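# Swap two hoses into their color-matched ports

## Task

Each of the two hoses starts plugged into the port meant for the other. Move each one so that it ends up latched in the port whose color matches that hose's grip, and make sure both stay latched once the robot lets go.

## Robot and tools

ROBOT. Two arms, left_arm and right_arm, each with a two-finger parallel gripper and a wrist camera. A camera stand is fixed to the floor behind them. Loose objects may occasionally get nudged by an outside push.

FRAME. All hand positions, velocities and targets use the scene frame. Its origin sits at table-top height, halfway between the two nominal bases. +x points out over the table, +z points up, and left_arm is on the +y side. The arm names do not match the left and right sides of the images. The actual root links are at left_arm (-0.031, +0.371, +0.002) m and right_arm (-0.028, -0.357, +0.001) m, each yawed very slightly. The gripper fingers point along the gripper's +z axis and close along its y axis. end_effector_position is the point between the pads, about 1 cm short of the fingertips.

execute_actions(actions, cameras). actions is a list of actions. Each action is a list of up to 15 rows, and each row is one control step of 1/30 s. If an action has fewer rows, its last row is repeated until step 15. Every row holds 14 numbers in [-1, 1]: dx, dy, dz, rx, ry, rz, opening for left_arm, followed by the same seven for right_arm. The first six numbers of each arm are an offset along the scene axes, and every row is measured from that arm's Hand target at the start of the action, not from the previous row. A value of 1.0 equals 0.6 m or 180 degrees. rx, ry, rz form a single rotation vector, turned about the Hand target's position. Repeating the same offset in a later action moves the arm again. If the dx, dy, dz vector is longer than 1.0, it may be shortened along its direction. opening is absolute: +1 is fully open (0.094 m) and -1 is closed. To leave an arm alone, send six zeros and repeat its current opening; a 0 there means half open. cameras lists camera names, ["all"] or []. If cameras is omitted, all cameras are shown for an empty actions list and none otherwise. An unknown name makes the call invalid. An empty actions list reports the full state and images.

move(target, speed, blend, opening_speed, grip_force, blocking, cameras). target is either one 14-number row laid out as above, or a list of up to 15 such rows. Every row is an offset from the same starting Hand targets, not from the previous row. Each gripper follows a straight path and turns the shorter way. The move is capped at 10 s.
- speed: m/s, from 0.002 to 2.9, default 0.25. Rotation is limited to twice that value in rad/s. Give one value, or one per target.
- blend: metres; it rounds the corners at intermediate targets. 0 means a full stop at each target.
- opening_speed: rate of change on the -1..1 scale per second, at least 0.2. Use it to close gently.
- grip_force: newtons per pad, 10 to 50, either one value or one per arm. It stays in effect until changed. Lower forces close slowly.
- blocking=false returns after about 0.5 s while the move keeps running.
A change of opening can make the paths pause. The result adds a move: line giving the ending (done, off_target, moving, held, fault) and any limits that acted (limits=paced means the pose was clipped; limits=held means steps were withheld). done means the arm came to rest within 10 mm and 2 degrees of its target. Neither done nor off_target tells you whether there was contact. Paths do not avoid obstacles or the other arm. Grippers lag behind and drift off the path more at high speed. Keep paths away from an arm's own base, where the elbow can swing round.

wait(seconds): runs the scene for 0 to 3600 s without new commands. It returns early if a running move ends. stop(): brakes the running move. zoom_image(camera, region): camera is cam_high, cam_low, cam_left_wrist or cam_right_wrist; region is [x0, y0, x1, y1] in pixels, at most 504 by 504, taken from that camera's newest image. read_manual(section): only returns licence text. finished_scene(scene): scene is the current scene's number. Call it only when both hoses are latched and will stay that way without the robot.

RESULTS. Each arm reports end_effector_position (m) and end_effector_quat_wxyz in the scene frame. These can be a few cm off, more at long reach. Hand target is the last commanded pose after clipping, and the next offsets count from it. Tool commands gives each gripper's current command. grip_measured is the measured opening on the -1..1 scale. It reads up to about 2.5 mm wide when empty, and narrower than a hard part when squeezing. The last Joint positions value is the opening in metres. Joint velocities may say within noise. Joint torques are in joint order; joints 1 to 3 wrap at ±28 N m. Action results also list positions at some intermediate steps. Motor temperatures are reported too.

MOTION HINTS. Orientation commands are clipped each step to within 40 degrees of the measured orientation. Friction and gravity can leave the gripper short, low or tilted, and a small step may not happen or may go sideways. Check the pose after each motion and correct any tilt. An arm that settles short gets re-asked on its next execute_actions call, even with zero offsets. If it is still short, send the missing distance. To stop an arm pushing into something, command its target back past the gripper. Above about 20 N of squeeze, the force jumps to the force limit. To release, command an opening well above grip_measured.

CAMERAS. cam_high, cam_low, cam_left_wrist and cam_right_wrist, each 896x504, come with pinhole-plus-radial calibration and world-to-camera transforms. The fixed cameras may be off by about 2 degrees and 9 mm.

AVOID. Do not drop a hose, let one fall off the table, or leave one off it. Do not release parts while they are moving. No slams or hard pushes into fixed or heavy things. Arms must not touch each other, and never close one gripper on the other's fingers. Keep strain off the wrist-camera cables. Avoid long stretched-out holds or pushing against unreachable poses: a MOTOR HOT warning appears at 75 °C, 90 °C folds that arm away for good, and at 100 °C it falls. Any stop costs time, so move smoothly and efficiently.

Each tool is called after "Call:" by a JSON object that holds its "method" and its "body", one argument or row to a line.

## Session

Call:
{"method": "execute_actions", "body": {
  "actions": []
}}

Scene clock: 0.00 s.
left_arm: end_effector_position=(+0.3565, +0.4035, +0.0901) grip_measured=+1.000 end_effector_quat_wxyz=(+0.577, -0.065, +0.810, +0.076) | right_arm: end_effector_position=(+0.3649, -0.3882, +0.0821) grip_measured=+1.000 end_effector_quat_wxyz=(+0.557, +0.049, +0.824, -0.092)
Joint positions: left_arm=[-0.021 1.55 0.335 0.881 -0.208 -0.021 0.094] | right_arm=[0.038 1.573 0.376 0.817 0.225 -0.015 0.094]
Joint velocities: within noise
Joint torques (N m): no reading
Motor temperatures (°C): left_arm=[31 45 45 32 28 26 27] | right_arm=[26 47 37 27 26 27 25]
Heat: left arm: 45 °C; right arm: 47 °C.
Hand target: left_arm +0.3607, +0.4035, +0.1008; +0.591, -0.066, +0.801, +0.075 | right_arm +0.3666, -0.3881, +0.0859; +0.561, +0.050, +0.821, -0.091
Tool commands: left_gripper/opening=+1.0 right_gripper/opening=+1.0
camera_calibration:
cam_left_wrist: T_world_to_cam=[[0.18226, -0.98234, -0.04224, 0.33294], [-0.67811, -0.09447, -0.72887, 0.38369], [0.712, 0.16149, -0.68335, -0.16972]] pos_world=[0.32034, 0.39071, 0.17775]
cam_right_wrist: T_world_to_cam=[[-0.18218, -0.97825, 0.09915, -0.32013], [-0.71277, 0.06192, -0.69866, 0.37976], [0.67732, -0.19795, -0.70855, -0.17699]] pos_world=[0.33224, -0.37172, 0.17166]

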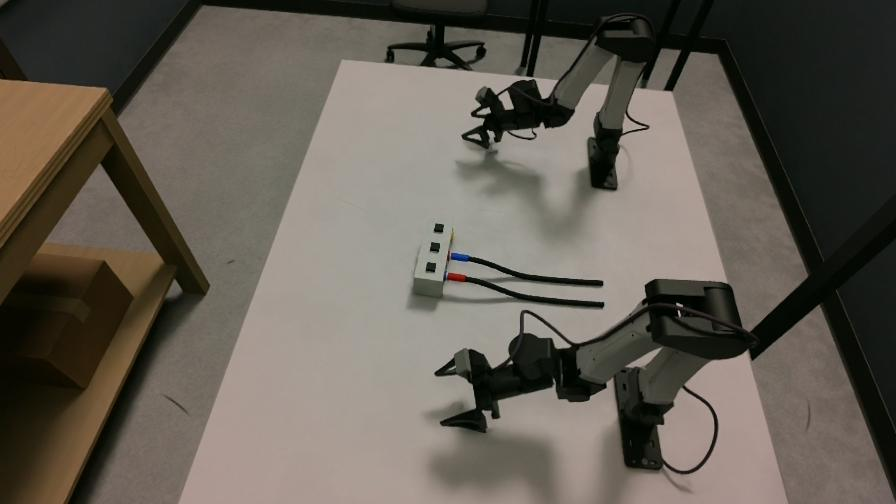

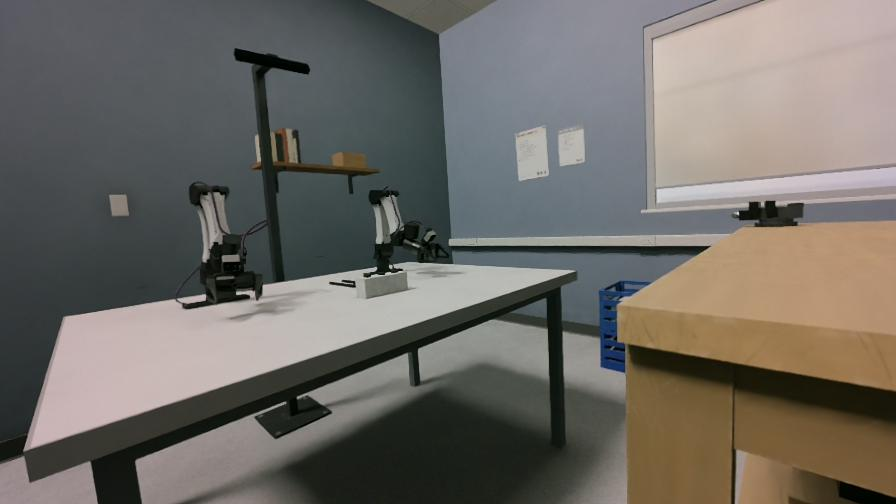

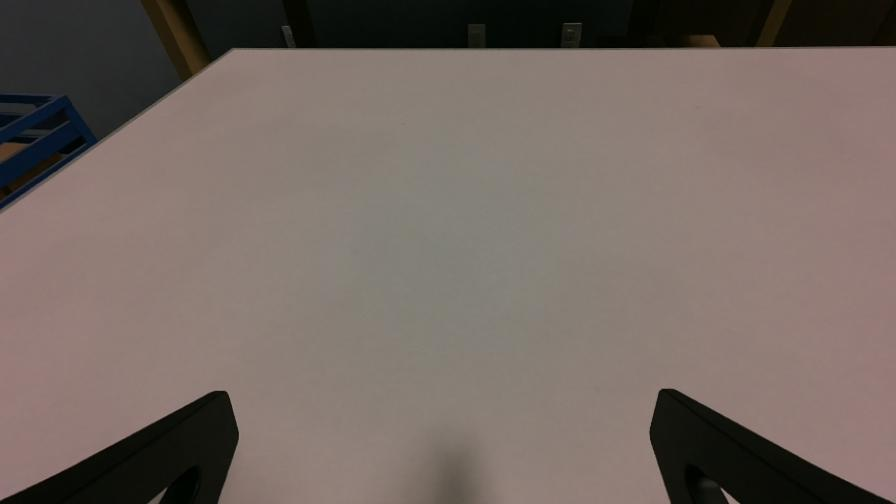

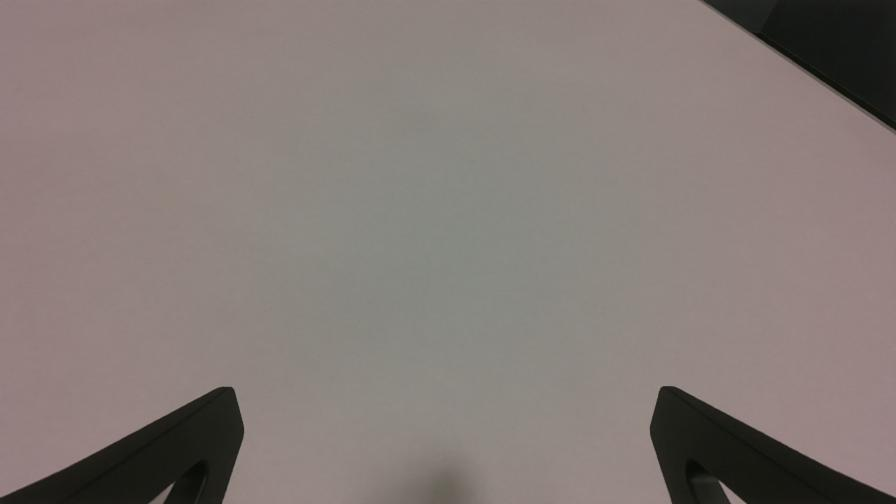

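Call:
{"method": "move", "body": {
  "target": [-0.2345,-0.506,0.165,-0.0257,0.1264,-0.0587,1,0,0,0.15,0,0,0,0.06],
  "speed": 0.5,
  "cameras": ["cam_left_wrist"]
}}

Scene clock: 15.30 s.
left_arm: end_effector_position=(+0.2156, +0.1044, +0.1912) grip_measured=+1.000 end_effector_quat_wxyz=(+0.420, +0.014, +0.907, +0.013) | right_arm: end_effector_position=(+0.3622, -0.3882, +0.1594) grip_measured=+0.061 end_effector_quat_wxyz=(+0.546, +0.048, +0.831, -0.093)
Joint positions: left_arm=[-1.183 1.531 1.26 -0.883 -0.785 -0.966 0.094] | right_arm=[0.038 1.258 0.566 0.285 0.225 -0.015 0.05]
Joint torques (N m): left_arm=[1.28 -5.19 8.03 0.98 -0.32 -0.12] | right_arm=[-0.06 -5.49 9.48 2.37 0.12 0]
Heat: left arm: 46 °C; right arm: 47 °C.
Hand target: left_arm +0.2199, +0.0999, +0.1998; +0.423, +0.000, +0.906, +0.000 | right_arm +0.3667, -0.3881, +0.1762; +0.562, +0.050, +0.821, -0.091
Off the commanded pose: left_arm 0.011 m, 2 deg | right_arm 0.017 m, 2 deg.
move: off_target (left_arm, right_arm)
cam_left_wrist: T_world_to_cam=[[-0.02292, -0.99942, -0.02527, 0.11178], [-0.90335, 0.03153, -0.42774, 0.31138], [0.42828, 0.01302, -0.90355, 0.16681]] pos_world=[0.21241, 0.09972, 0.28673]

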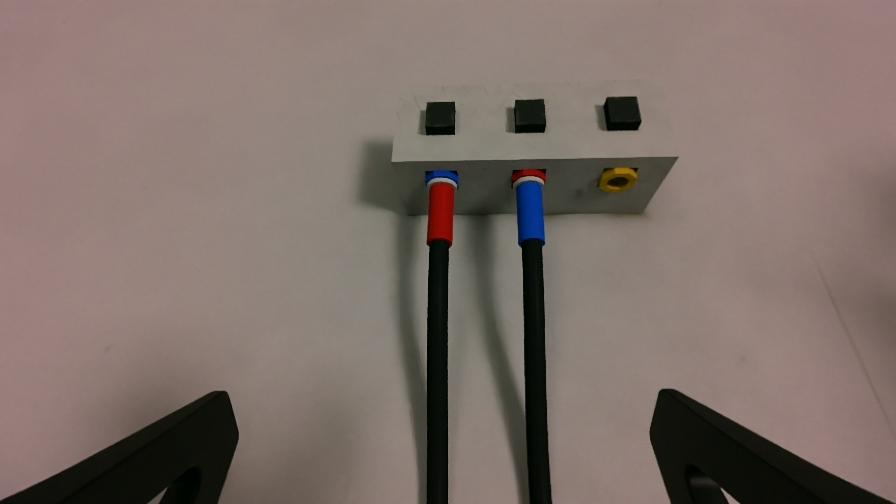

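Call:
{"method": "move", "body": {
  "target": [0.3035,-0.083,-0.09,0,0.2778,0,-1,-0.161,0.747,-0.094,0.034,0.037,0.046,0.06],
  "speed": 0.4,
  "cameras": ["cam_left_wrist","cam_right_wrist","cam_high"]
}}

Scene clock: 36.97 s.
left_arm: end_effector_position=(+0.4008, +0.0536, +0.1367) grip_measured=-0.988 end_effector_quat_wxyz=(+0.116, -0.006, +0.990, -0.081) | right_arm: end_effector_position=(+0.2651, +0.0586, +0.1179) grip_measured=+0.061 end_effector_quat_wxyz=(+0.509, +0.001, +0.861, -0.009)
Joint positions: left_arm=[-0.649 2.583 2.837 -1.54 -0.01 -0.649 0.001] | right_arm=[1.266 2.144 1.622 -0.548 0.99 0.975 0.05]
Joint torques (N m): left_arm=[0.38 -12.16 6.99 0.85 0.14 0.13] | right_arm=[-0.57 -9.68 9.1 1.2 0.73 0.22]
Motor temperatures (°C): left_arm=[31 49 48 33 28 26 27] | right_arm=[26 47 43 32 26 27 25]
Heat: left arm: 49 °C; right arm: 47 °C.
Hand target: left_arm +0.4020, +0.0501, +0.1458; +0.000, +0.000, +1.000, +0.000 | right_arm +0.2700, +0.0600, +0.1196; +0.515, +0.015, +0.857, -0.009
Off the commanded pose: left_arm 0.010 m, 16 deg | right_arm 0.005 m, 2 deg.
elbow stopped short (left arm): the move would have taken joint 3 (elbow) straighter than the controller allows.
move: off_target (left_arm)
cam_left_wrist: T_world_to_cam=[[-0.00683, -0.98464, 0.17447, 0.02929], [-0.98169, 0.03982, 0.18627, 0.40399], [-0.19035, -0.17001, -0.96688, 0.30532]] pos_world=[0.45492, 0.06466, 0.21485]
cam_right_wrist: T_world_to_cam=[[-0.00971, -0.99983, 0.01594, 0.06056], [-0.79697, -0.00189, -0.60402, 0.32094], [0.60394, -0.01857, -0.79681, 0.02383]] pos_world=[0.24197, 0.0616, 0.21187]
Images, in order (width x height): cam_high 896x504, cam_left_wrist 896x504, cam_right_wrist 896x504.

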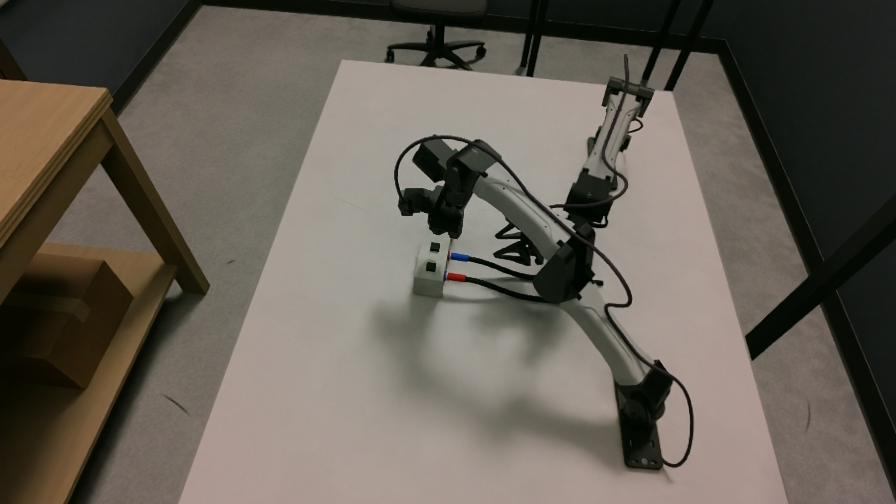

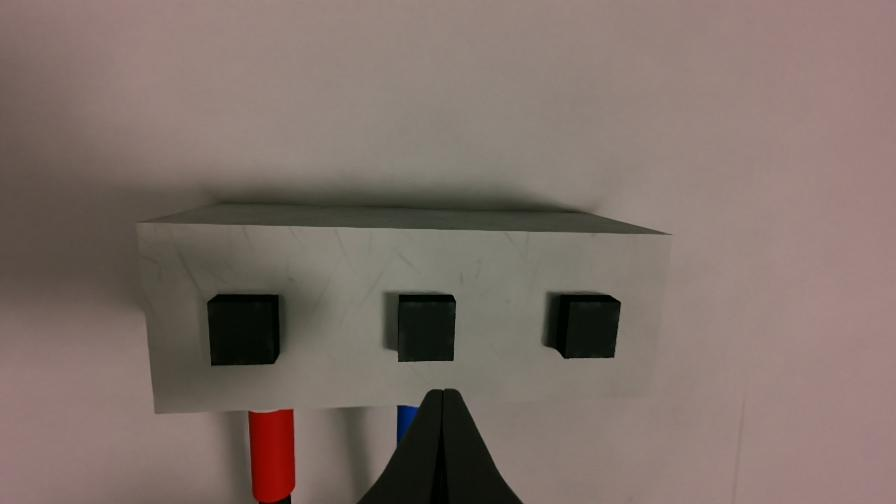

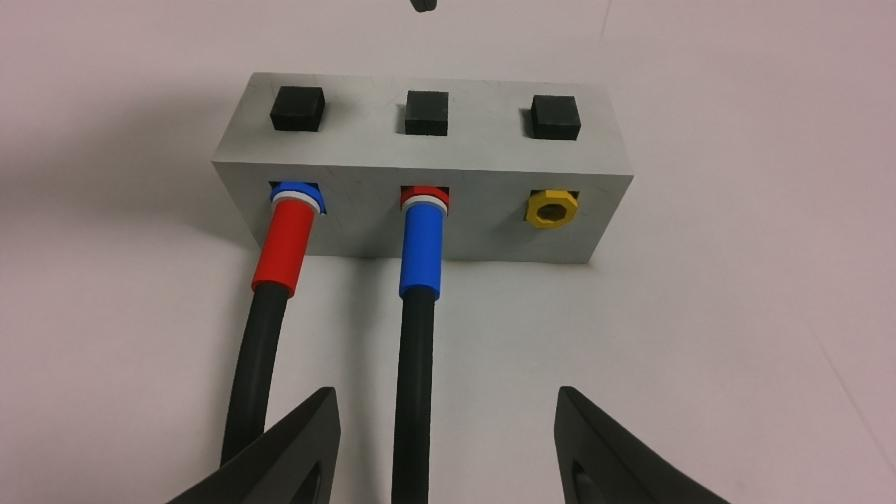

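Call:
{"method": "move", "body": {
  "target": [-0.006,-0.006,-0.067,0,0,0,-1,0.145,0.018,-0.0965,0,0,0,0.06],
  "speed": 0.15,
  "cameras": ["cam_left_wrist","cam_right_wrist"]
}}

Scene clock: 46.53 s.
left_arm: end_effector_position=(+0.3992, +0.0535, +0.0994) grip_measured=-0.988 end_effector_quat_wxyz=(+0.085, -0.005, +0.995, -0.058) | right_arm: end_effector_position=(+0.3514, +0.0621, +0.0613) grip_measured=+0.061 end_effector_quat_wxyz=(+0.511, +0.007, +0.859, -0.026)
Joint positions: left_arm=[-0.651 2.655 2.837 -1.546 -0.01 -0.649 0.001] | right_arm=[1.103 2.357 1.715 -0.274 0.927 0.763 0.05]
Joint torques (N m): left_arm=[-0.38 -12.15 7.06 0.71 0.12 0.04] | right_arm=[-0.4 -11.02 9.05 1.88 0.37 0.05]
Heat: left arm: 53 °C; right arm: 50 °C.
Hand target: left_arm +0.3985, +0.0465, +0.1056; +0.000, +0.000, +1.000, +0.000 | right_arm +0.3570, +0.0709, +0.0617; +0.515, +0.015, +0.857, -0.010
Off the commanded pose: left_arm 0.009 m, 12 deg | right_arm 0.010 m, 2 deg.
elbow stopped short (left arm): the move would have taken joint 3 (elbow) straighter than the controller allows.
move: off_target (left_arm)
cam_left_wrist: T_world_to_cam=[[0.00085, -0.99167, 0.12879, 0.03756], [-0.96804, 0.03149, 0.24882, 0.39818], [-0.2508, -0.12488, -0.95995, 0.28995]] pos_world=[0.45814, 0.06092, 0.17443]
cam_right_wrist: T_world_to_cam=[[-0.03672, -0.99853, 0.03993, 0.07376], [-0.79377, 0.00487, -0.6082, 0.35425], [0.60711, -0.05402, -0.79278, -0.07249]] pos_world=[0.32791, 0.06801, 0.15504]

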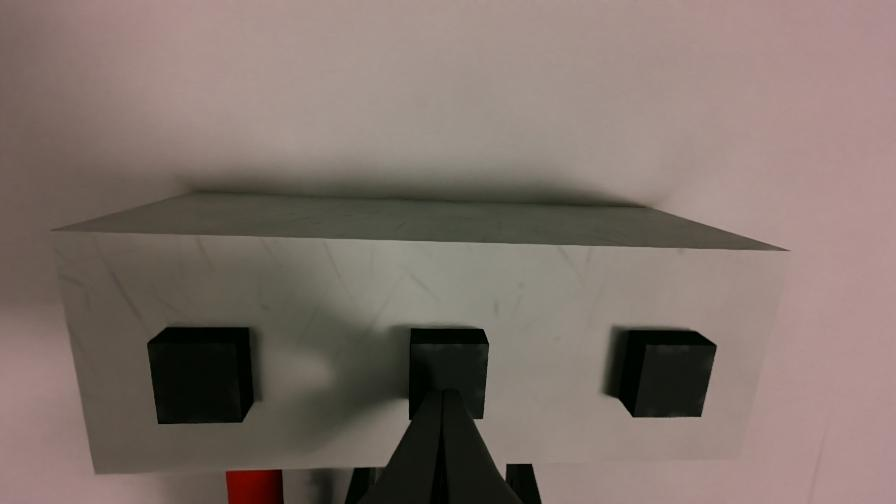

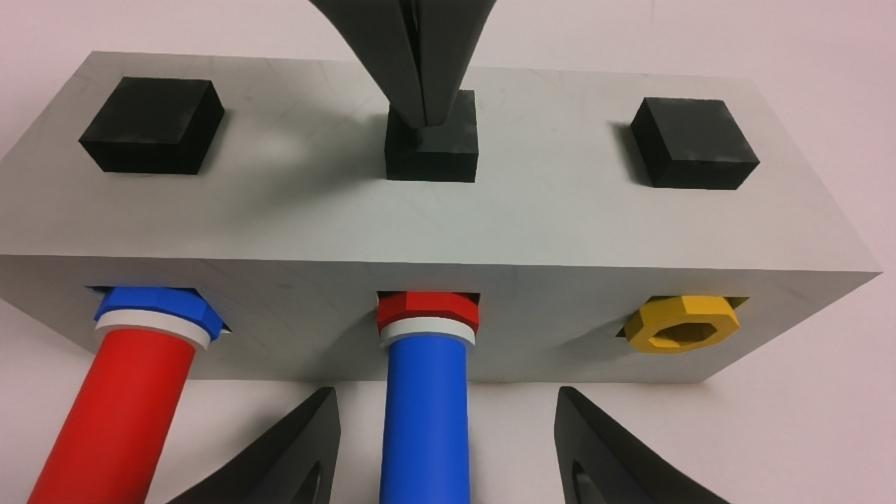

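Call:
{"method": "move", "body": {
  "target": [
    [0,0,0,0,0,0,-1,0,0.017,0,0,0,0,0.06],
    [0,0,0,0,0,0,-1,0,0.008,0,0,0,0,-0.85],
    [0,0,-0.1125,0,0,0,-1,0,0.008,0,0,0,0,-0.85]
  ],
  "speed": 0.1,
  "opening_speed": 1.5,
  "cameras": ["cam_right_wrist"]
}}

Scene clock: 55.37 s.
left_arm: end_effector_position=(+0.4031, +0.0505, +0.0897) grip_measured=-0.988 end_effector_quat_wxyz=(+0.085, -0.005, +0.995, -0.058) | right_arm: end_effector_position=(+0.3505, +0.0658, +0.0604) grip_measured=-0.682 end_effector_quat_wxyz=(+0.512, +0.000, +0.858, -0.046)
Joint positions: left_arm=[-0.651 2.7 2.886 -1.55 -0.009 -0.649 0.001] | right_arm=[1.113 2.392 1.779 -0.341 0.955 0.766 0.015]
Joint torques (N m): left_arm=[-0.35 -5.61 3.21 0.85 0.13 0.03] | right_arm=[-0.87 -12.77 6.64 2.23 0.13 0.1]
Motor temperatures (°C): left_arm=[30 56 49 32 28 26 27] | right_arm=[26 53 43 31 26 27 25]
Heat: left arm: 56 °C; right arm: 53 °C.
Hand target: left_arm +0.3984, +0.0465, +0.0381; +0.000, +0.000, +1.000, +0.000 | right_arm +0.3571, +0.0756, +0.0617; +0.515, +0.015, +0.857, -0.009
Off the commanded pose: left_arm 0.052 m, 12 deg | right_arm 0.012 m, 5 deg.
elbow stopped short (left arm): the move would have taken joint 3 (elbow) straighter than the controller allows.
elbow read too straight (left arm): the controller reads joint 3 (elbow) straighter than it allows; while it does, the hand can move without a command.
move: off_target (left_arm, right_arm)
cam_right_wrist: T_world_to_cam=[[-0.04472, -0.99563, 0.08194, 0.0775], [-0.79244, -0.01459, -0.60977, 0.3538], [0.6083, -0.0922, -0.78833, -0.07067]] pos_world=[0.32682, 0.07581, 0.15368]

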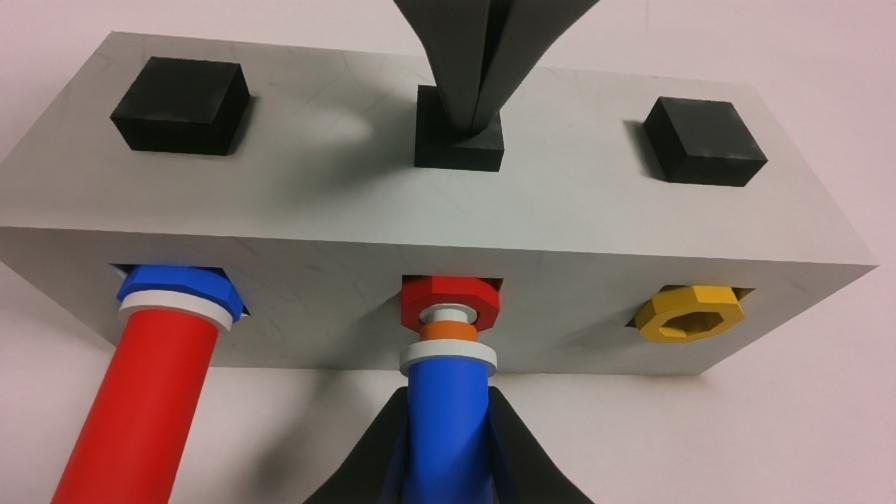

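Call:
{"method": "move", "body": {
  "target": [
    [0,0,0,0,0,0,-1,-0.11,0.0,0.01,0,0,0,-0.85],
    [0,0,0.19,0,0,0,-1,-0.13,-0.05,0.02,0,0,0,-0.85]
  ],
  "speed": [0.1,0.2],
  "blend": 0.01,
  "cameras": ["cam_right_wrist","cam_left_wrist"]
}}

Scene clock: 58.23 s.
left_arm: end_effector_position=(+0.4030, +0.0505, +0.0894) grip_measured=-0.988 end_effector_quat_wxyz=(+0.085, -0.005, +0.995, -0.058) | right_arm: end_effector_position=(+0.3452, +0.0662, +0.0597) grip_measured=-0.682 end_effector_quat_wxyz=(+0.518, +0.008, +0.854, -0.044)
Joint positions: left_arm=[-0.651 2.7 2.884 -1.55 -0.009 -0.649 0.001] | right_arm=[1.126 2.39 1.763 -0.332 0.976 0.793 0.015]
Joint torques (N m): left_arm=[-0.34 -5.83 3.11 0.79 0.13 0.04] | right_arm=[-0.08 -12.96 6.56 1.47 0.43 -0.01]
Motor temperatures (°C): left_arm=[30 55 48 32 28 26 27] | right_arm=[26 53 43 31 26 27 25]
Heat: left arm: 55 °C; right arm: 53 °C.
Hand target: left_arm +0.3969, +0.0478, +0.0388; +0.023, +0.000, +1.000, -0.017 (not the last commanded pose) | right_arm +0.3450, +0.0671, +0.0588; +0.516, +0.007, +0.856, -0.041 (not the last commanded pose)
Off the commanded pose: left_arm 0.063 m, 12 deg | right_arm 0.071 m, 4 deg.
elbow read too straight (left arm): the controller reads joint 3 (elbow) straighter than it allows; while it does, the hand can move without a command.
move: held (right_arm; a check stopped the path), off_target (left_arm; braked when a check withheld steps of right_arm); path passed 0 of 2 targets; limits=held
pose unreachable (right arm): on one or more control steps of this call, first in action 0 (counted from 0), this arm could not follow its commanded pose, so it was not sent that pose on those steps. It may still have moved: this result reports where it is.
cause: moving toward the commanded pose would bring a part of the arm too close to another arm (this arm's wrist (the part past joint 4) and the left arm's forearm (the part past joint 3), along the way the arms are being sent, or toward where that arm still pushes).
cam_left_wrist: T_world_to_cam=[[0.00083, -0.99168, 0.12871, 0.036], [-0.96783, 0.03159, 0.24962, 0.40432], [-0.25161, -0.12478, -0.95975, 0.28121]] pos_world=[0.46204, 0.05802, 0.16433]
cam_right_wrist: T_world_to_cam=[[-0.05749, -0.99598, 0.06865, 0.08295], [-0.78301, 0.00233, -0.622, 0.34555], [0.61935, -0.08951, -0.78, -0.0725]] pos_world=[0.32024, 0.07532, 0.15268]
Images, in order (width x height): cam_left_wrist 896x504, cam_right_wrist 896x504.

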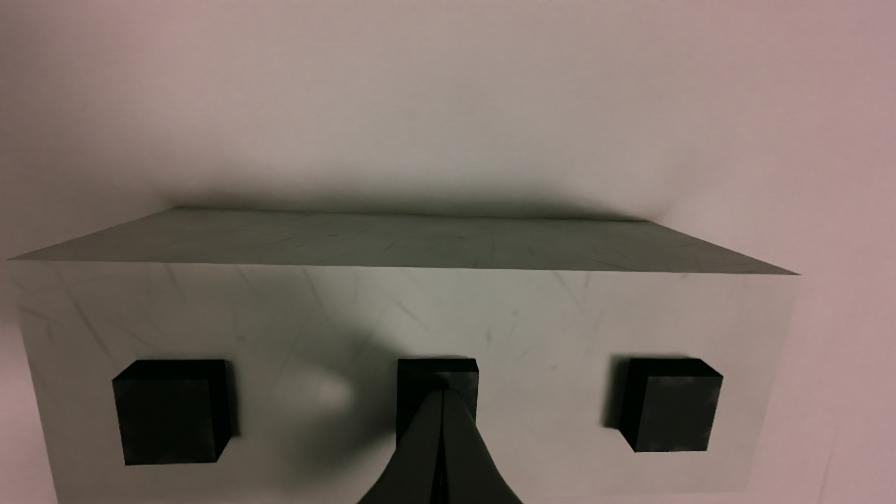

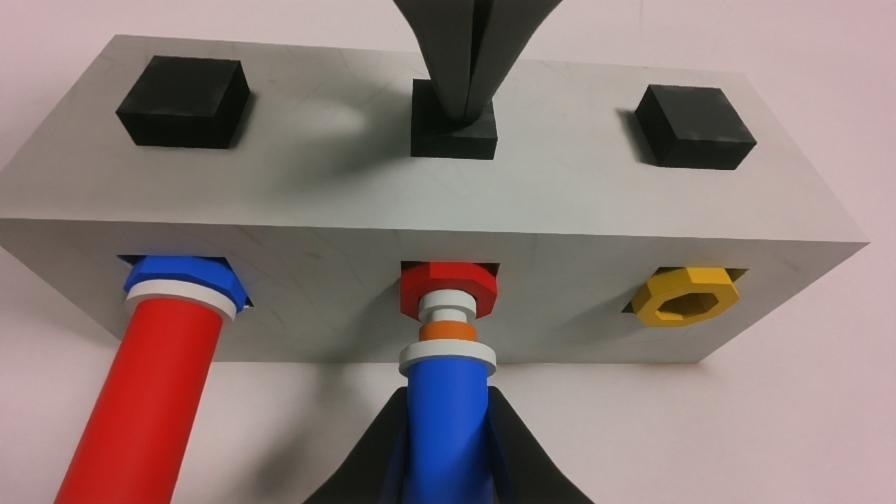

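Call:
{"method": "move", "body": {
  "target": [
    [0,0,0.19,0,0,0,-1,0,0,0.0,0,0,0,-0.85],
    [0,0.14,0.19,0,0,0,-1,-0.1,0.0,0.01,0,0,0,-0.85],
    [0,0.14,0.19,0,0,0,-1,-0.125,-0.16,0.0,0,0,0,-0.85]
  ],
  "speed": [0.25,0.12,0.2],
  "blend": 0.01,
  "cameras": ["cam_right_wrist","cam_left_wrist","cam_high"]
}}

Scene clock: 64.90 s.
left_arm: end_effector_position=(+0.4004, +0.1317, +0.1269) grip_measured=-0.988 end_effector_quat_wxyz=(+0.058, -0.006, +0.998, -0.032) | right_arm: end_effector_position=(+0.2678, -0.0302, +0.0465) grip_measured=-0.682 end_effector_quat_wxyz=(+0.508, -0.006, +0.859, -0.061)
Joint positions: left_arm=[-0.519 2.46 2.589 -1.568 -0.002 -0.52 0.001] | right_arm=[1.194 2.041 1.137 -0.19 1.006 0.894 0.015]
Joint torques (N m): left_arm=[0.42 -16.09 4.23 0.6 0.14 0.13] | right_arm=[-0.44 -12.63 4.38 1.54 0.53 0.01]
Motor temperatures (°C): left_arm=[30 57 48 32 28 26 27] | right_arm=[26 57 42 31 26 27 25]
Heat: left arm: 57 °C; right arm: 57 °C.
Hand target: left_arm +0.3968, +0.1317, +0.1528; +0.023, +0.000, +1.000, -0.017 | right_arm +0.2699, -0.0289, +0.0586; +0.516, +0.007, +0.856, -0.041
Off the commanded pose: left_arm 0.026 m, 4 deg | right_arm 0.013 m, 3 deg.
elbow stopped short (left arm): the move would have taken joint 3 (elbow) straighter than the controller allows.
joint sent to its limit (left arm) — joint 4 (wrist pitch), lower limit. The joint targets are off in orientation, not in position.
move: off_target (left_arm, right_arm)
cam_left_wrist: T_world_to_cam=[[0.00993, -0.99702, 0.07649, 0.11536], [-0.95276, 0.01378, 0.3034, 0.3793], [-0.30355, -0.07589, -0.94979, 0.33977]] pos_world=[0.46338, 0.13557, 0.1988]
cam_right_wrist: T_world_to_cam=[[-0.04967, -0.99226, 0.11381, -0.02069], [-0.79767, -0.02917, -0.60239, 0.27907], [0.60105, -0.12071, -0.79004, -0.03901]] pos_world=[0.24502, -0.0171, 0.13964]
Images, in order (width x height): cam_high 896x504, cam_left_wrist 896x504, cam_right_wrist 896x504.

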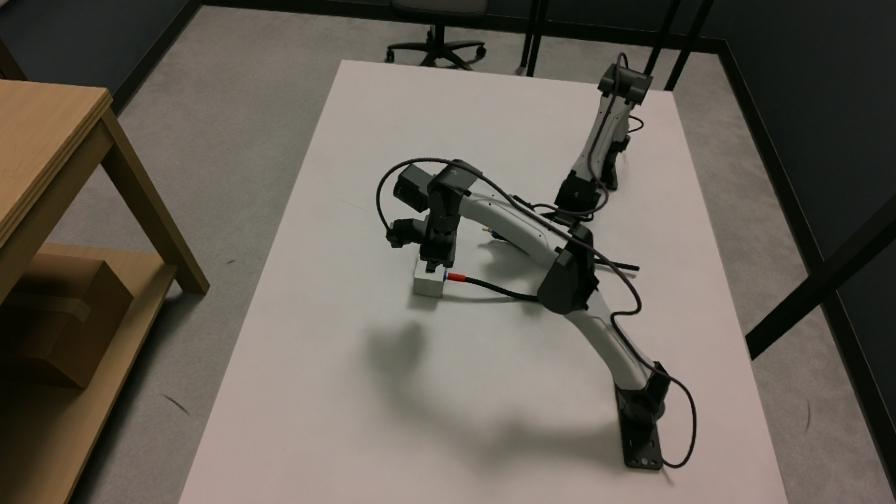

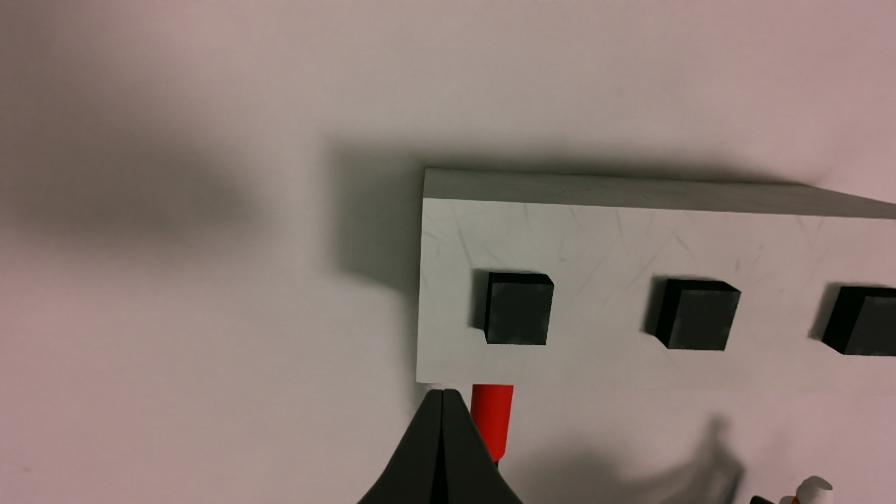

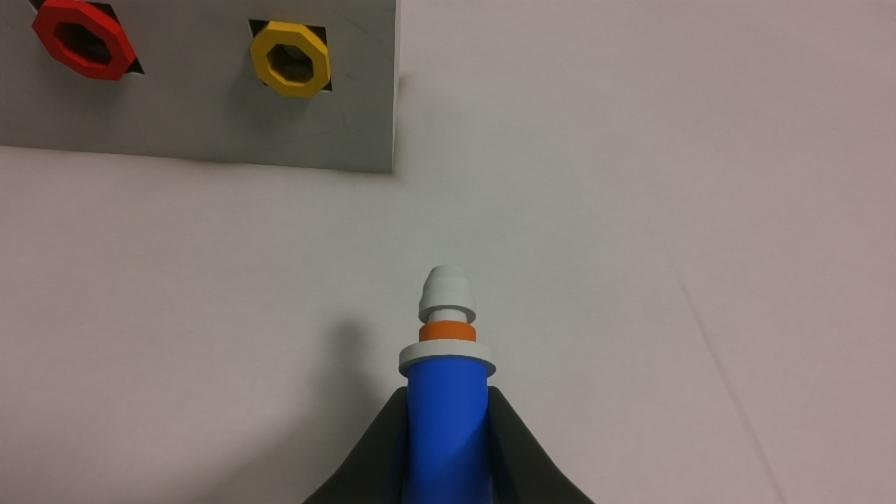

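Call:
{"method": "move", "body": {
  "target": [
    [-0.11,0.247,0.11,0,0,0,-1,0,0,-0.042,0,0,0,-0.85],
    [-0.11,0.247,0.11,0,0,0,-1,0,0,-0.042,0,0,0,0.06],
    [-0.11,0.247,0.11,0,0,0,-1,-0.1,0,0.08,0,0,0,0.06],
    [-0.11,0.247,0.11,0,0,0,-1,0.033,0.262,0.077,0,0,0,0.06]
  ],
  "speed": [0.15,0.1,0.15,0.3],
  "cameras": ["cam_right_wrist","cam_high"]
}}

Scene clock: 88.87 s.
left_arm: end_effector_position=(+0.3345, +0.2801, +0.2078) grip_measured=-0.988 end_effector_quat_wxyz=(+0.058, -0.006, +0.998, -0.021) | right_arm: end_effector_position=(+0.2862, +0.1276, +0.1084) grip_measured=+0.059 end_effector_quat_wxyz=(+0.517, -0.003, +0.855, -0.042)
Joint positions: left_arm=[-0.25 1.919 2.046 -1.574 0.013 -0.251 0.001] | right_arm=[1.278 2.55 2.287 -0.889 1.04 1.01 0.05]
Joint torques (N m): left_arm=[0.61 -10.73 4.25 0.64 0.17 0.13] | right_arm=[-0.59 -12.05 9.28 0.97 0.57 0.23]
Motor temperatures (°C): left_arm=[30 69 46 31 28 26 28] | right_arm=[26 58 41 31 26 27 26]
Heat: left arm: 69 °C; right arm: 58 °C.
Hand target: left_arm +0.3308, +0.2800, +0.2188; +0.023, +0.000, +1.000, -0.017 | right_arm +0.2897, +0.1284, +0.1049; +0.516, +0.007, +0.856, -0.041
Off the commanded pose: left_arm 0.012 m, 4 deg | right_arm 0.005 m, 1 deg.
joint read past its limit (left arm) — joint 4 (wrist pitch), lower limit.
joint sent to its limit (left arm) — joint 4 (wrist pitch), lower limit. The joint targets are off in orientation, not in position.
move: off_target (left_arm)
cam_right_wrist: T_world_to_cam=[[-0.03729, -0.99635, 0.07676, 0.13079], [-0.78572, -0.01823, -0.61831, 0.33255], [0.61745, -0.08337, -0.78218, 0.00754]] pos_world=[0.26151, 0.137, 0.20148]
Images, in order (width x height): cam_high 896x504, cam_right_wrist 896x504.

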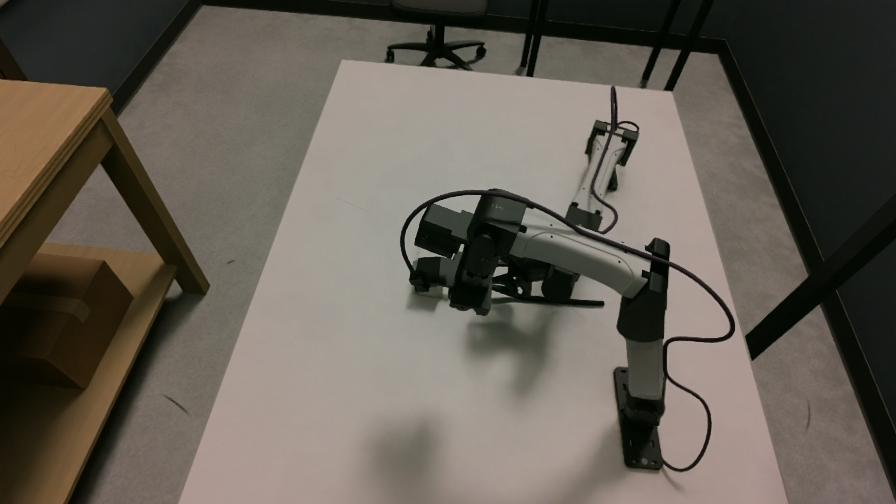

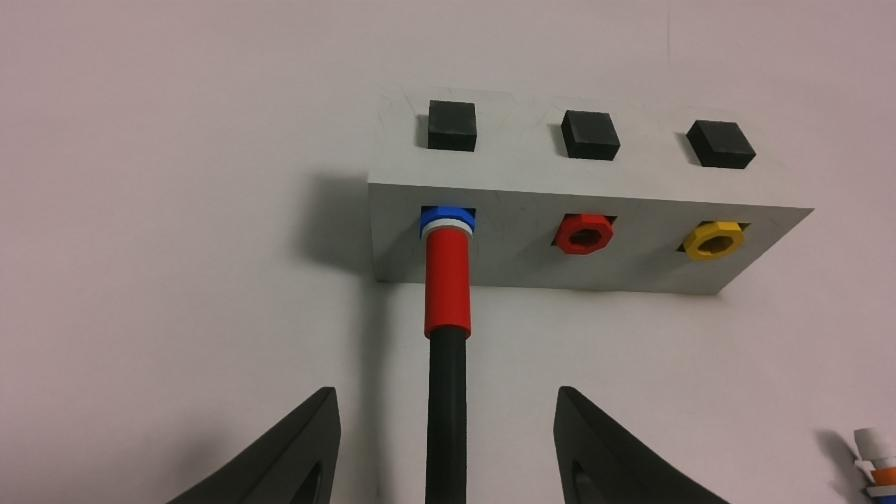

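Call:
{"method": "move", "body": {
  "target": [0,0,0,0,0,0,-1,0.1205,-0.0123,-0.074,0,0,0,0.06],
  "speed": 0.15,
  "cameras": ["cam_right_wrist"]
}}

Scene clock: 94.13 s.
left_arm: end_effector_position=(+0.3345, +0.2801, +0.2078) grip_measured=-0.988 end_effector_quat_wxyz=(+0.058, -0.006, +0.998, -0.021) | right_arm: end_effector_position=(+0.3624, +0.1156, +0.0679) grip_measured=+0.059 end_effector_quat_wxyz=(+0.517, +0.007, +0.854, -0.050)
Joint positions: left_arm=[-0.25 1.919 2.046 -1.574 0.013 -0.251 0.001] | right_arm=[1.139 2.642 2.277 -0.625 0.989 0.817 0.05]
Joint torques (N m): left_arm=[0.61 -10.71 4.26 0.64 0.17 0.13] | right_arm=[0.17 -13.24 7.01 1.74 0.4 0.04]
Motor temperatures (°C): left_arm=[30 69 46 31 28 26 28] | right_arm=[26 58 42 30 26 27 26]
Heat: left arm: 69 °C; right arm: 58 °C.
Hand target: left_arm +0.3308, +0.2800, +0.2188; +0.023, +0.000, +1.000, -0.017 | right_arm +0.3621, +0.1208, +0.0606; +0.516, +0.007, +0.856, -0.041
Off the commanded pose: left_arm 0.012 m, 4 deg | right_arm 0.009 m, 1 deg.
joint read past its limit (left arm) — joint 4 (wrist pitch), lower limit.
joint sent to its limit (left arm) — joint 4 (wrist pitch), lower limit. The joint targets are off in orientation, not in position.
move: done
cam_right_wrist: T_world_to_cam=[[-0.0622, -0.99481, 0.08058, 0.13331], [-0.78468, -0.00115, -0.61989, 0.36489], [0.61677, -0.10179, -0.78054, -0.06993]] pos_world=[0.33775, 0.12592, 0.16087]

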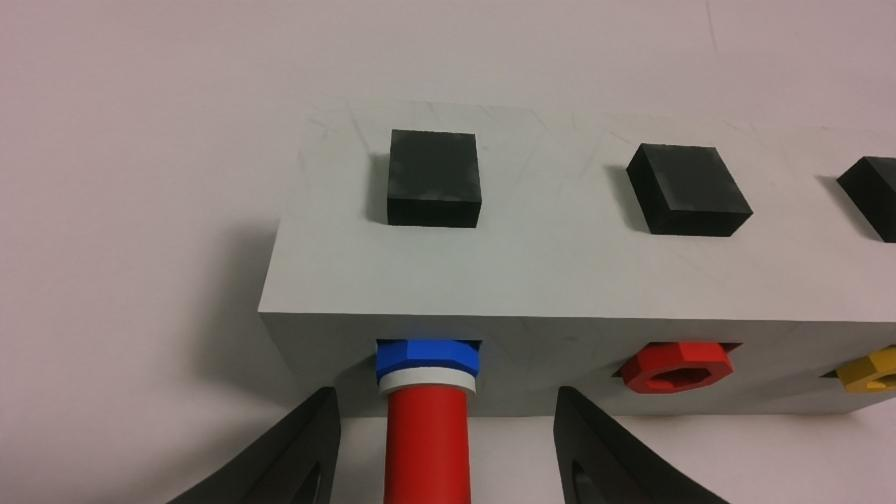

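Call:
{"method": "move", "body": {
  "target": [
    [0,0,0,0,0,0,-1,-0.01,0.012,-0.024,0,0,0,0.06],
    [0,0,0,0,0,0,-1,-0.01,0.012,-0.024,0,0,0,-0.85],
    [0.116,-0.296,-0.14,0,0,0,-1,-0.01,0.012,-0.024,0,0,0,-0.85]
  ],
  "speed": [0.1,0.1,0.25],
  "opening_speed": 1.5,
  "cameras": ["cam_left_wrist","cam_right_wrist"]
}}

Scene clock: 101.33 s.
left_arm: end_effector_position=(+0.3954, +0.1027, +0.1249) grip_measured=-0.988 end_effector_quat_wxyz=(+0.063, +0.007, +0.997, -0.047) | right_arm: end_effector_position=(+0.3570, +0.1196, +0.0601) grip_measured=-0.683 end_effector_quat_wxyz=(+0.519, +0.002, +0.853, -0.054)
Joint positions: left_arm=[-0.569 2.502 2.657 -1.569 0.013 -0.545 0.001] | right_arm=[1.152 2.662 2.284 -0.624 1 0.822 0.015]
Joint torques (N m): left_arm=[0.65 -12.03 7.02 0.65 -0.05 -0.08] | right_arm=[0.43 -11.44 8.61 1.64 0.37 0.21]
Motor temperatures (°C): left_arm=[30 69 46 31 28 26 28] | right_arm=[26 60 42 31 26 27 26]
Heat: left arm: 69 °C; right arm: 60 °C.
Hand target: left_arm +0.4004, +0.1024, +0.1348; +0.023, +0.000, +1.000, -0.017 | right_arm +0.3561, +0.1281, +0.0462; +0.516, +0.007, +0.856, -0.041
Off the commanded pose: left_arm 0.011 m, 6 deg | right_arm 0.016 m, 2 deg.
joint sent to its limit (left arm) — joint 4 (wrist pitch), lower limit. The joint targets are off in orientation, not in position.
move: off_target (left_arm, right_arm); target 2's new opening was sent with right_arm's hand 0.015 m and 1 deg from that target
cam_left_wrist: T_world_to_cam=[[-0.01853, -0.99436, 0.10444, 0.09415], [-0.95539, 0.04841, 0.29134, 0.37459], [-0.29476, -0.09439, -0.9509, 0.33269]] pos_world=[0.45769, 0.10688, 0.19739]
cam_right_wrist: T_world_to_cam=[[-0.05809, -0.99413, 0.09132, 0.13537], [-0.78232, -0.01149, -0.62277, 0.35638], [0.62016, -0.10762, -0.77706, -0.073]] pos_world=[0.33194, 0.13081, 0.15285]

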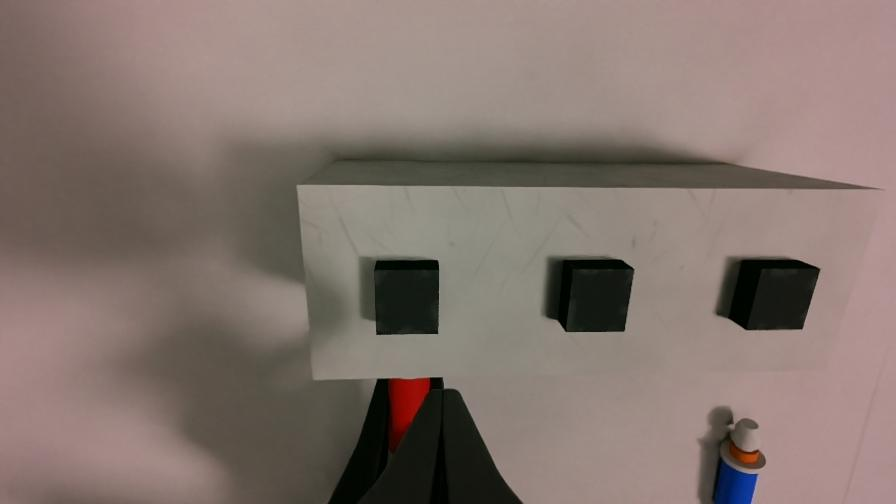

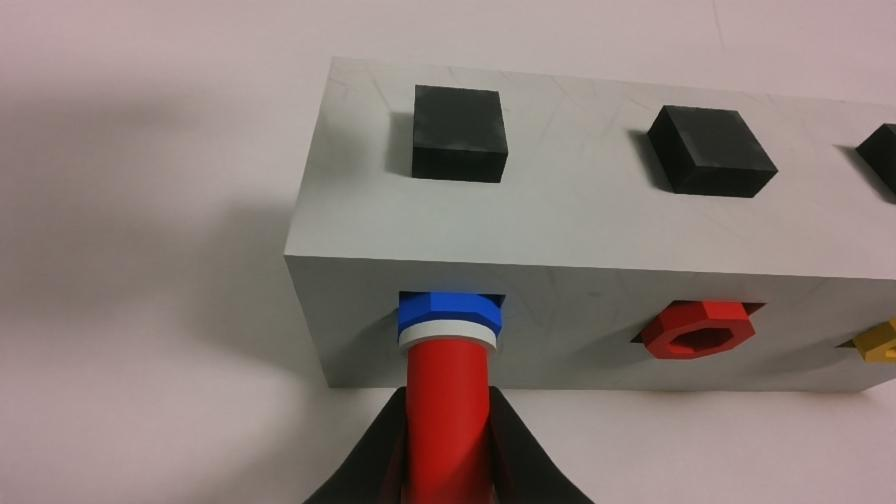

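Call:
{"method": "move", "body": {
  "target": [
    [0.011,0.011,-0.055,0,0,0,-1,0,0,0,0,0,0,-0.85],
    [0.011,0.011,-0.166,0,0,0,-1,0,0,0,0,0,0,-0.85]
  ],
  "speed": [0.15,0.1],
  "cameras": ["cam_right_wrist"]
}}

Scene clock: 107.10 s.
left_arm: end_effector_position=(+0.4006, +0.1070, +0.0868) grip_measured=-0.988 end_effector_quat_wxyz=(+0.049, +0.000, +0.998, -0.038) | right_arm: end_effector_position=(+0.3480, +0.1201, +0.0585) grip_measured=-0.683 end_effector_quat_wxyz=(+0.519, -0.005, +0.852, -0.063)
Joint positions: left_arm=[-0.557 2.485 2.47 -1.432 0.013 -0.546 0.001] | right_arm=[1.169 2.664 2.284 -0.655 1.016 0.834 0.015]
Joint torques (N m): left_arm=[1.16 -5.81 1.03 1.16 -0.04 0.09] | right_arm=[-1.07 -11.6 8.49 1.91 0.22 0.1]
Motor temperatures (°C): left_arm=[30 69 46 31 28 26 28] | right_arm=[26 60 42 31 26 27 26]
Heat: left arm: 69 °C; right arm: 60 °C.
Hand target: left_arm +0.4070, +0.1090, +0.0352; +0.023, +0.000, +1.000, -0.017 | right_arm +0.3560, +0.1282, +0.0460; +0.516, +0.007, +0.856, -0.041
Off the commanded pose: left_arm 0.052 m, 4 deg | right_arm 0.017 m, 3 deg.
move: off_target (left_arm)
cam_right_wrist: T_world_to_cam=[[-0.05504, -0.99174, 0.11589, 0.13276], [-0.78225, -0.0293, -0.62227, 0.35043], [0.62053, -0.1249, -0.77417, -0.06673]] pos_world=[0.32284, 0.1336, 0.15102]

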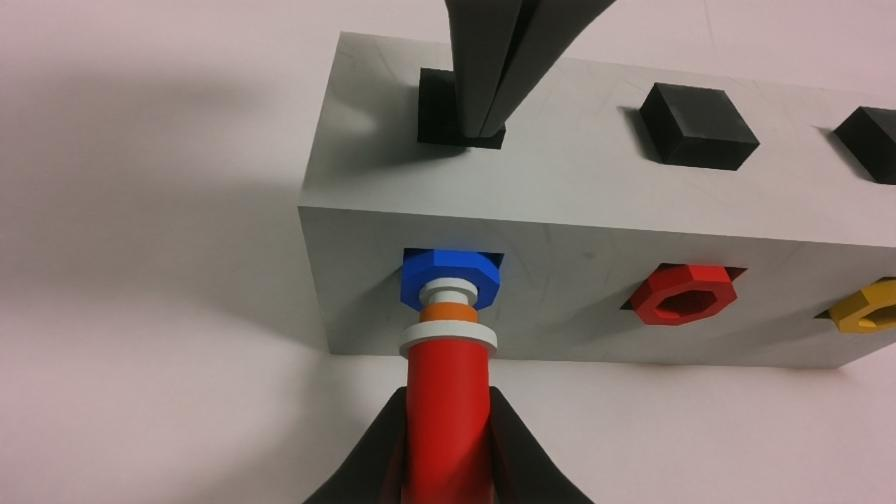

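Call:
{"method": "move", "body": {
  "target": [
    [0,0,0.2,0,0,0,-1,0,0,0,0,0,0,-0.85],
    [-0.1,0.25,0.25,0,-0.1,0,-1,-0.08,0,0.02,0,0,0,-0.85],
    [-0.47,0.293,0.17,-0.0143,-0.344,-0.064,0.06,-0.072,-0.095,0.027,0,0,0,-0.85]
  ],
  "speed": [0.25,0.2,0.3],
  "blend": [0.01,0.03,0],
  "cameras": ["cam_right_wrist","cam_high"]
}}

Scene clock: 119.30 s.
left_arm: end_effector_position=(+0.1246, +0.2874, +0.1276) grip_measured=+0.058 end_effector_quat_wxyz=(+0.525, +0.111, +0.843, -0.030) | right_arm: end_effector_position=(+0.3094, +0.0724, +0.0455) grip_measured=-0.683 end_effector_quat_wxyz=(+0.511, -0.004, +0.858, -0.056)
Joint positions: left_arm=[-1.542 0.406 0.378 -1.118 -1.058 -1.019 0.05] | right_arm=[1.197 2.404 1.758 -0.437 1.008 0.896 0.015]
Joint torques (N m): left_arm=[-0.47 2.92 7.3 0.95 -0.63 -0.14] | right_arm=[-0.8 -16.57 4.83 1.44 0.5 -0.04]
Motor temperatures (°C): left_arm=[30 65 45 31 28 26 28] | right_arm=[26 62 42 31 26 27 26]
Heat: left arm: 65 °C; right arm: 62 °C.
Hand target: left_arm +0.1250, +0.2847, +0.1371; +0.531, +0.103, +0.840, -0.038 | right_arm +0.3128, +0.0712, +0.0623; +0.516, +0.007, +0.856, -0.041
Off the commanded pose: left_arm 0.010 m, 1 deg | right_arm 0.017 m, 2 deg.
move: off_target (right_arm)
cam_right_wrist: T_world_to_cam=[[-0.04967, -0.99349, 0.1025, 0.08395], [-0.79381, -0.02301, -0.60773, 0.31326], [0.60613, -0.11155, -0.7875, -0.05475]] pos_world=[0.28603, 0.0845, 0.13866]
Images, in order (width x height): cam_high 896x504, cam_right_wrist 896x504.

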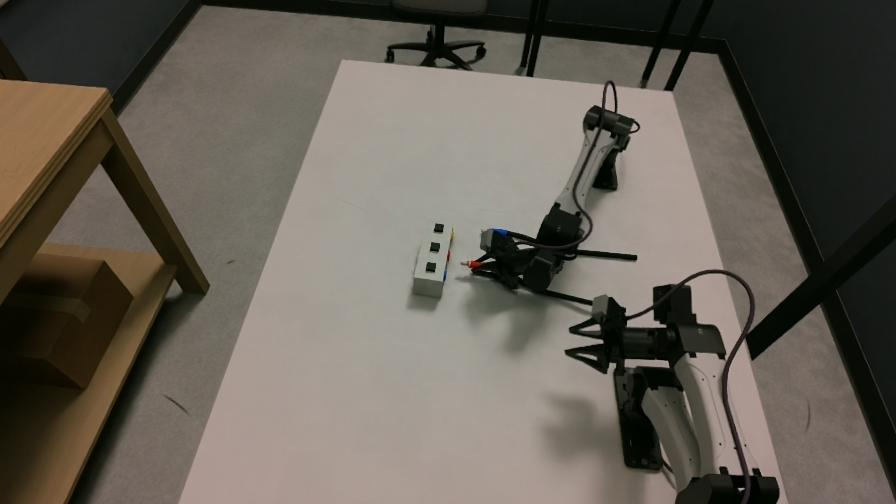

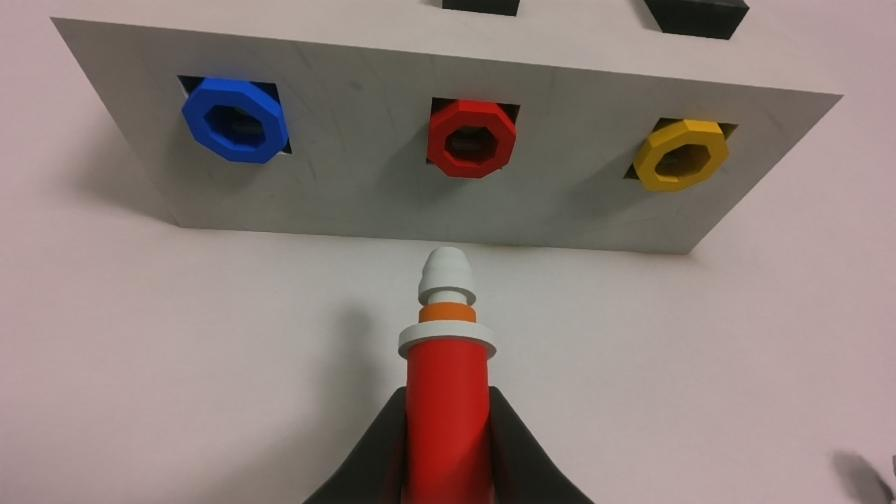

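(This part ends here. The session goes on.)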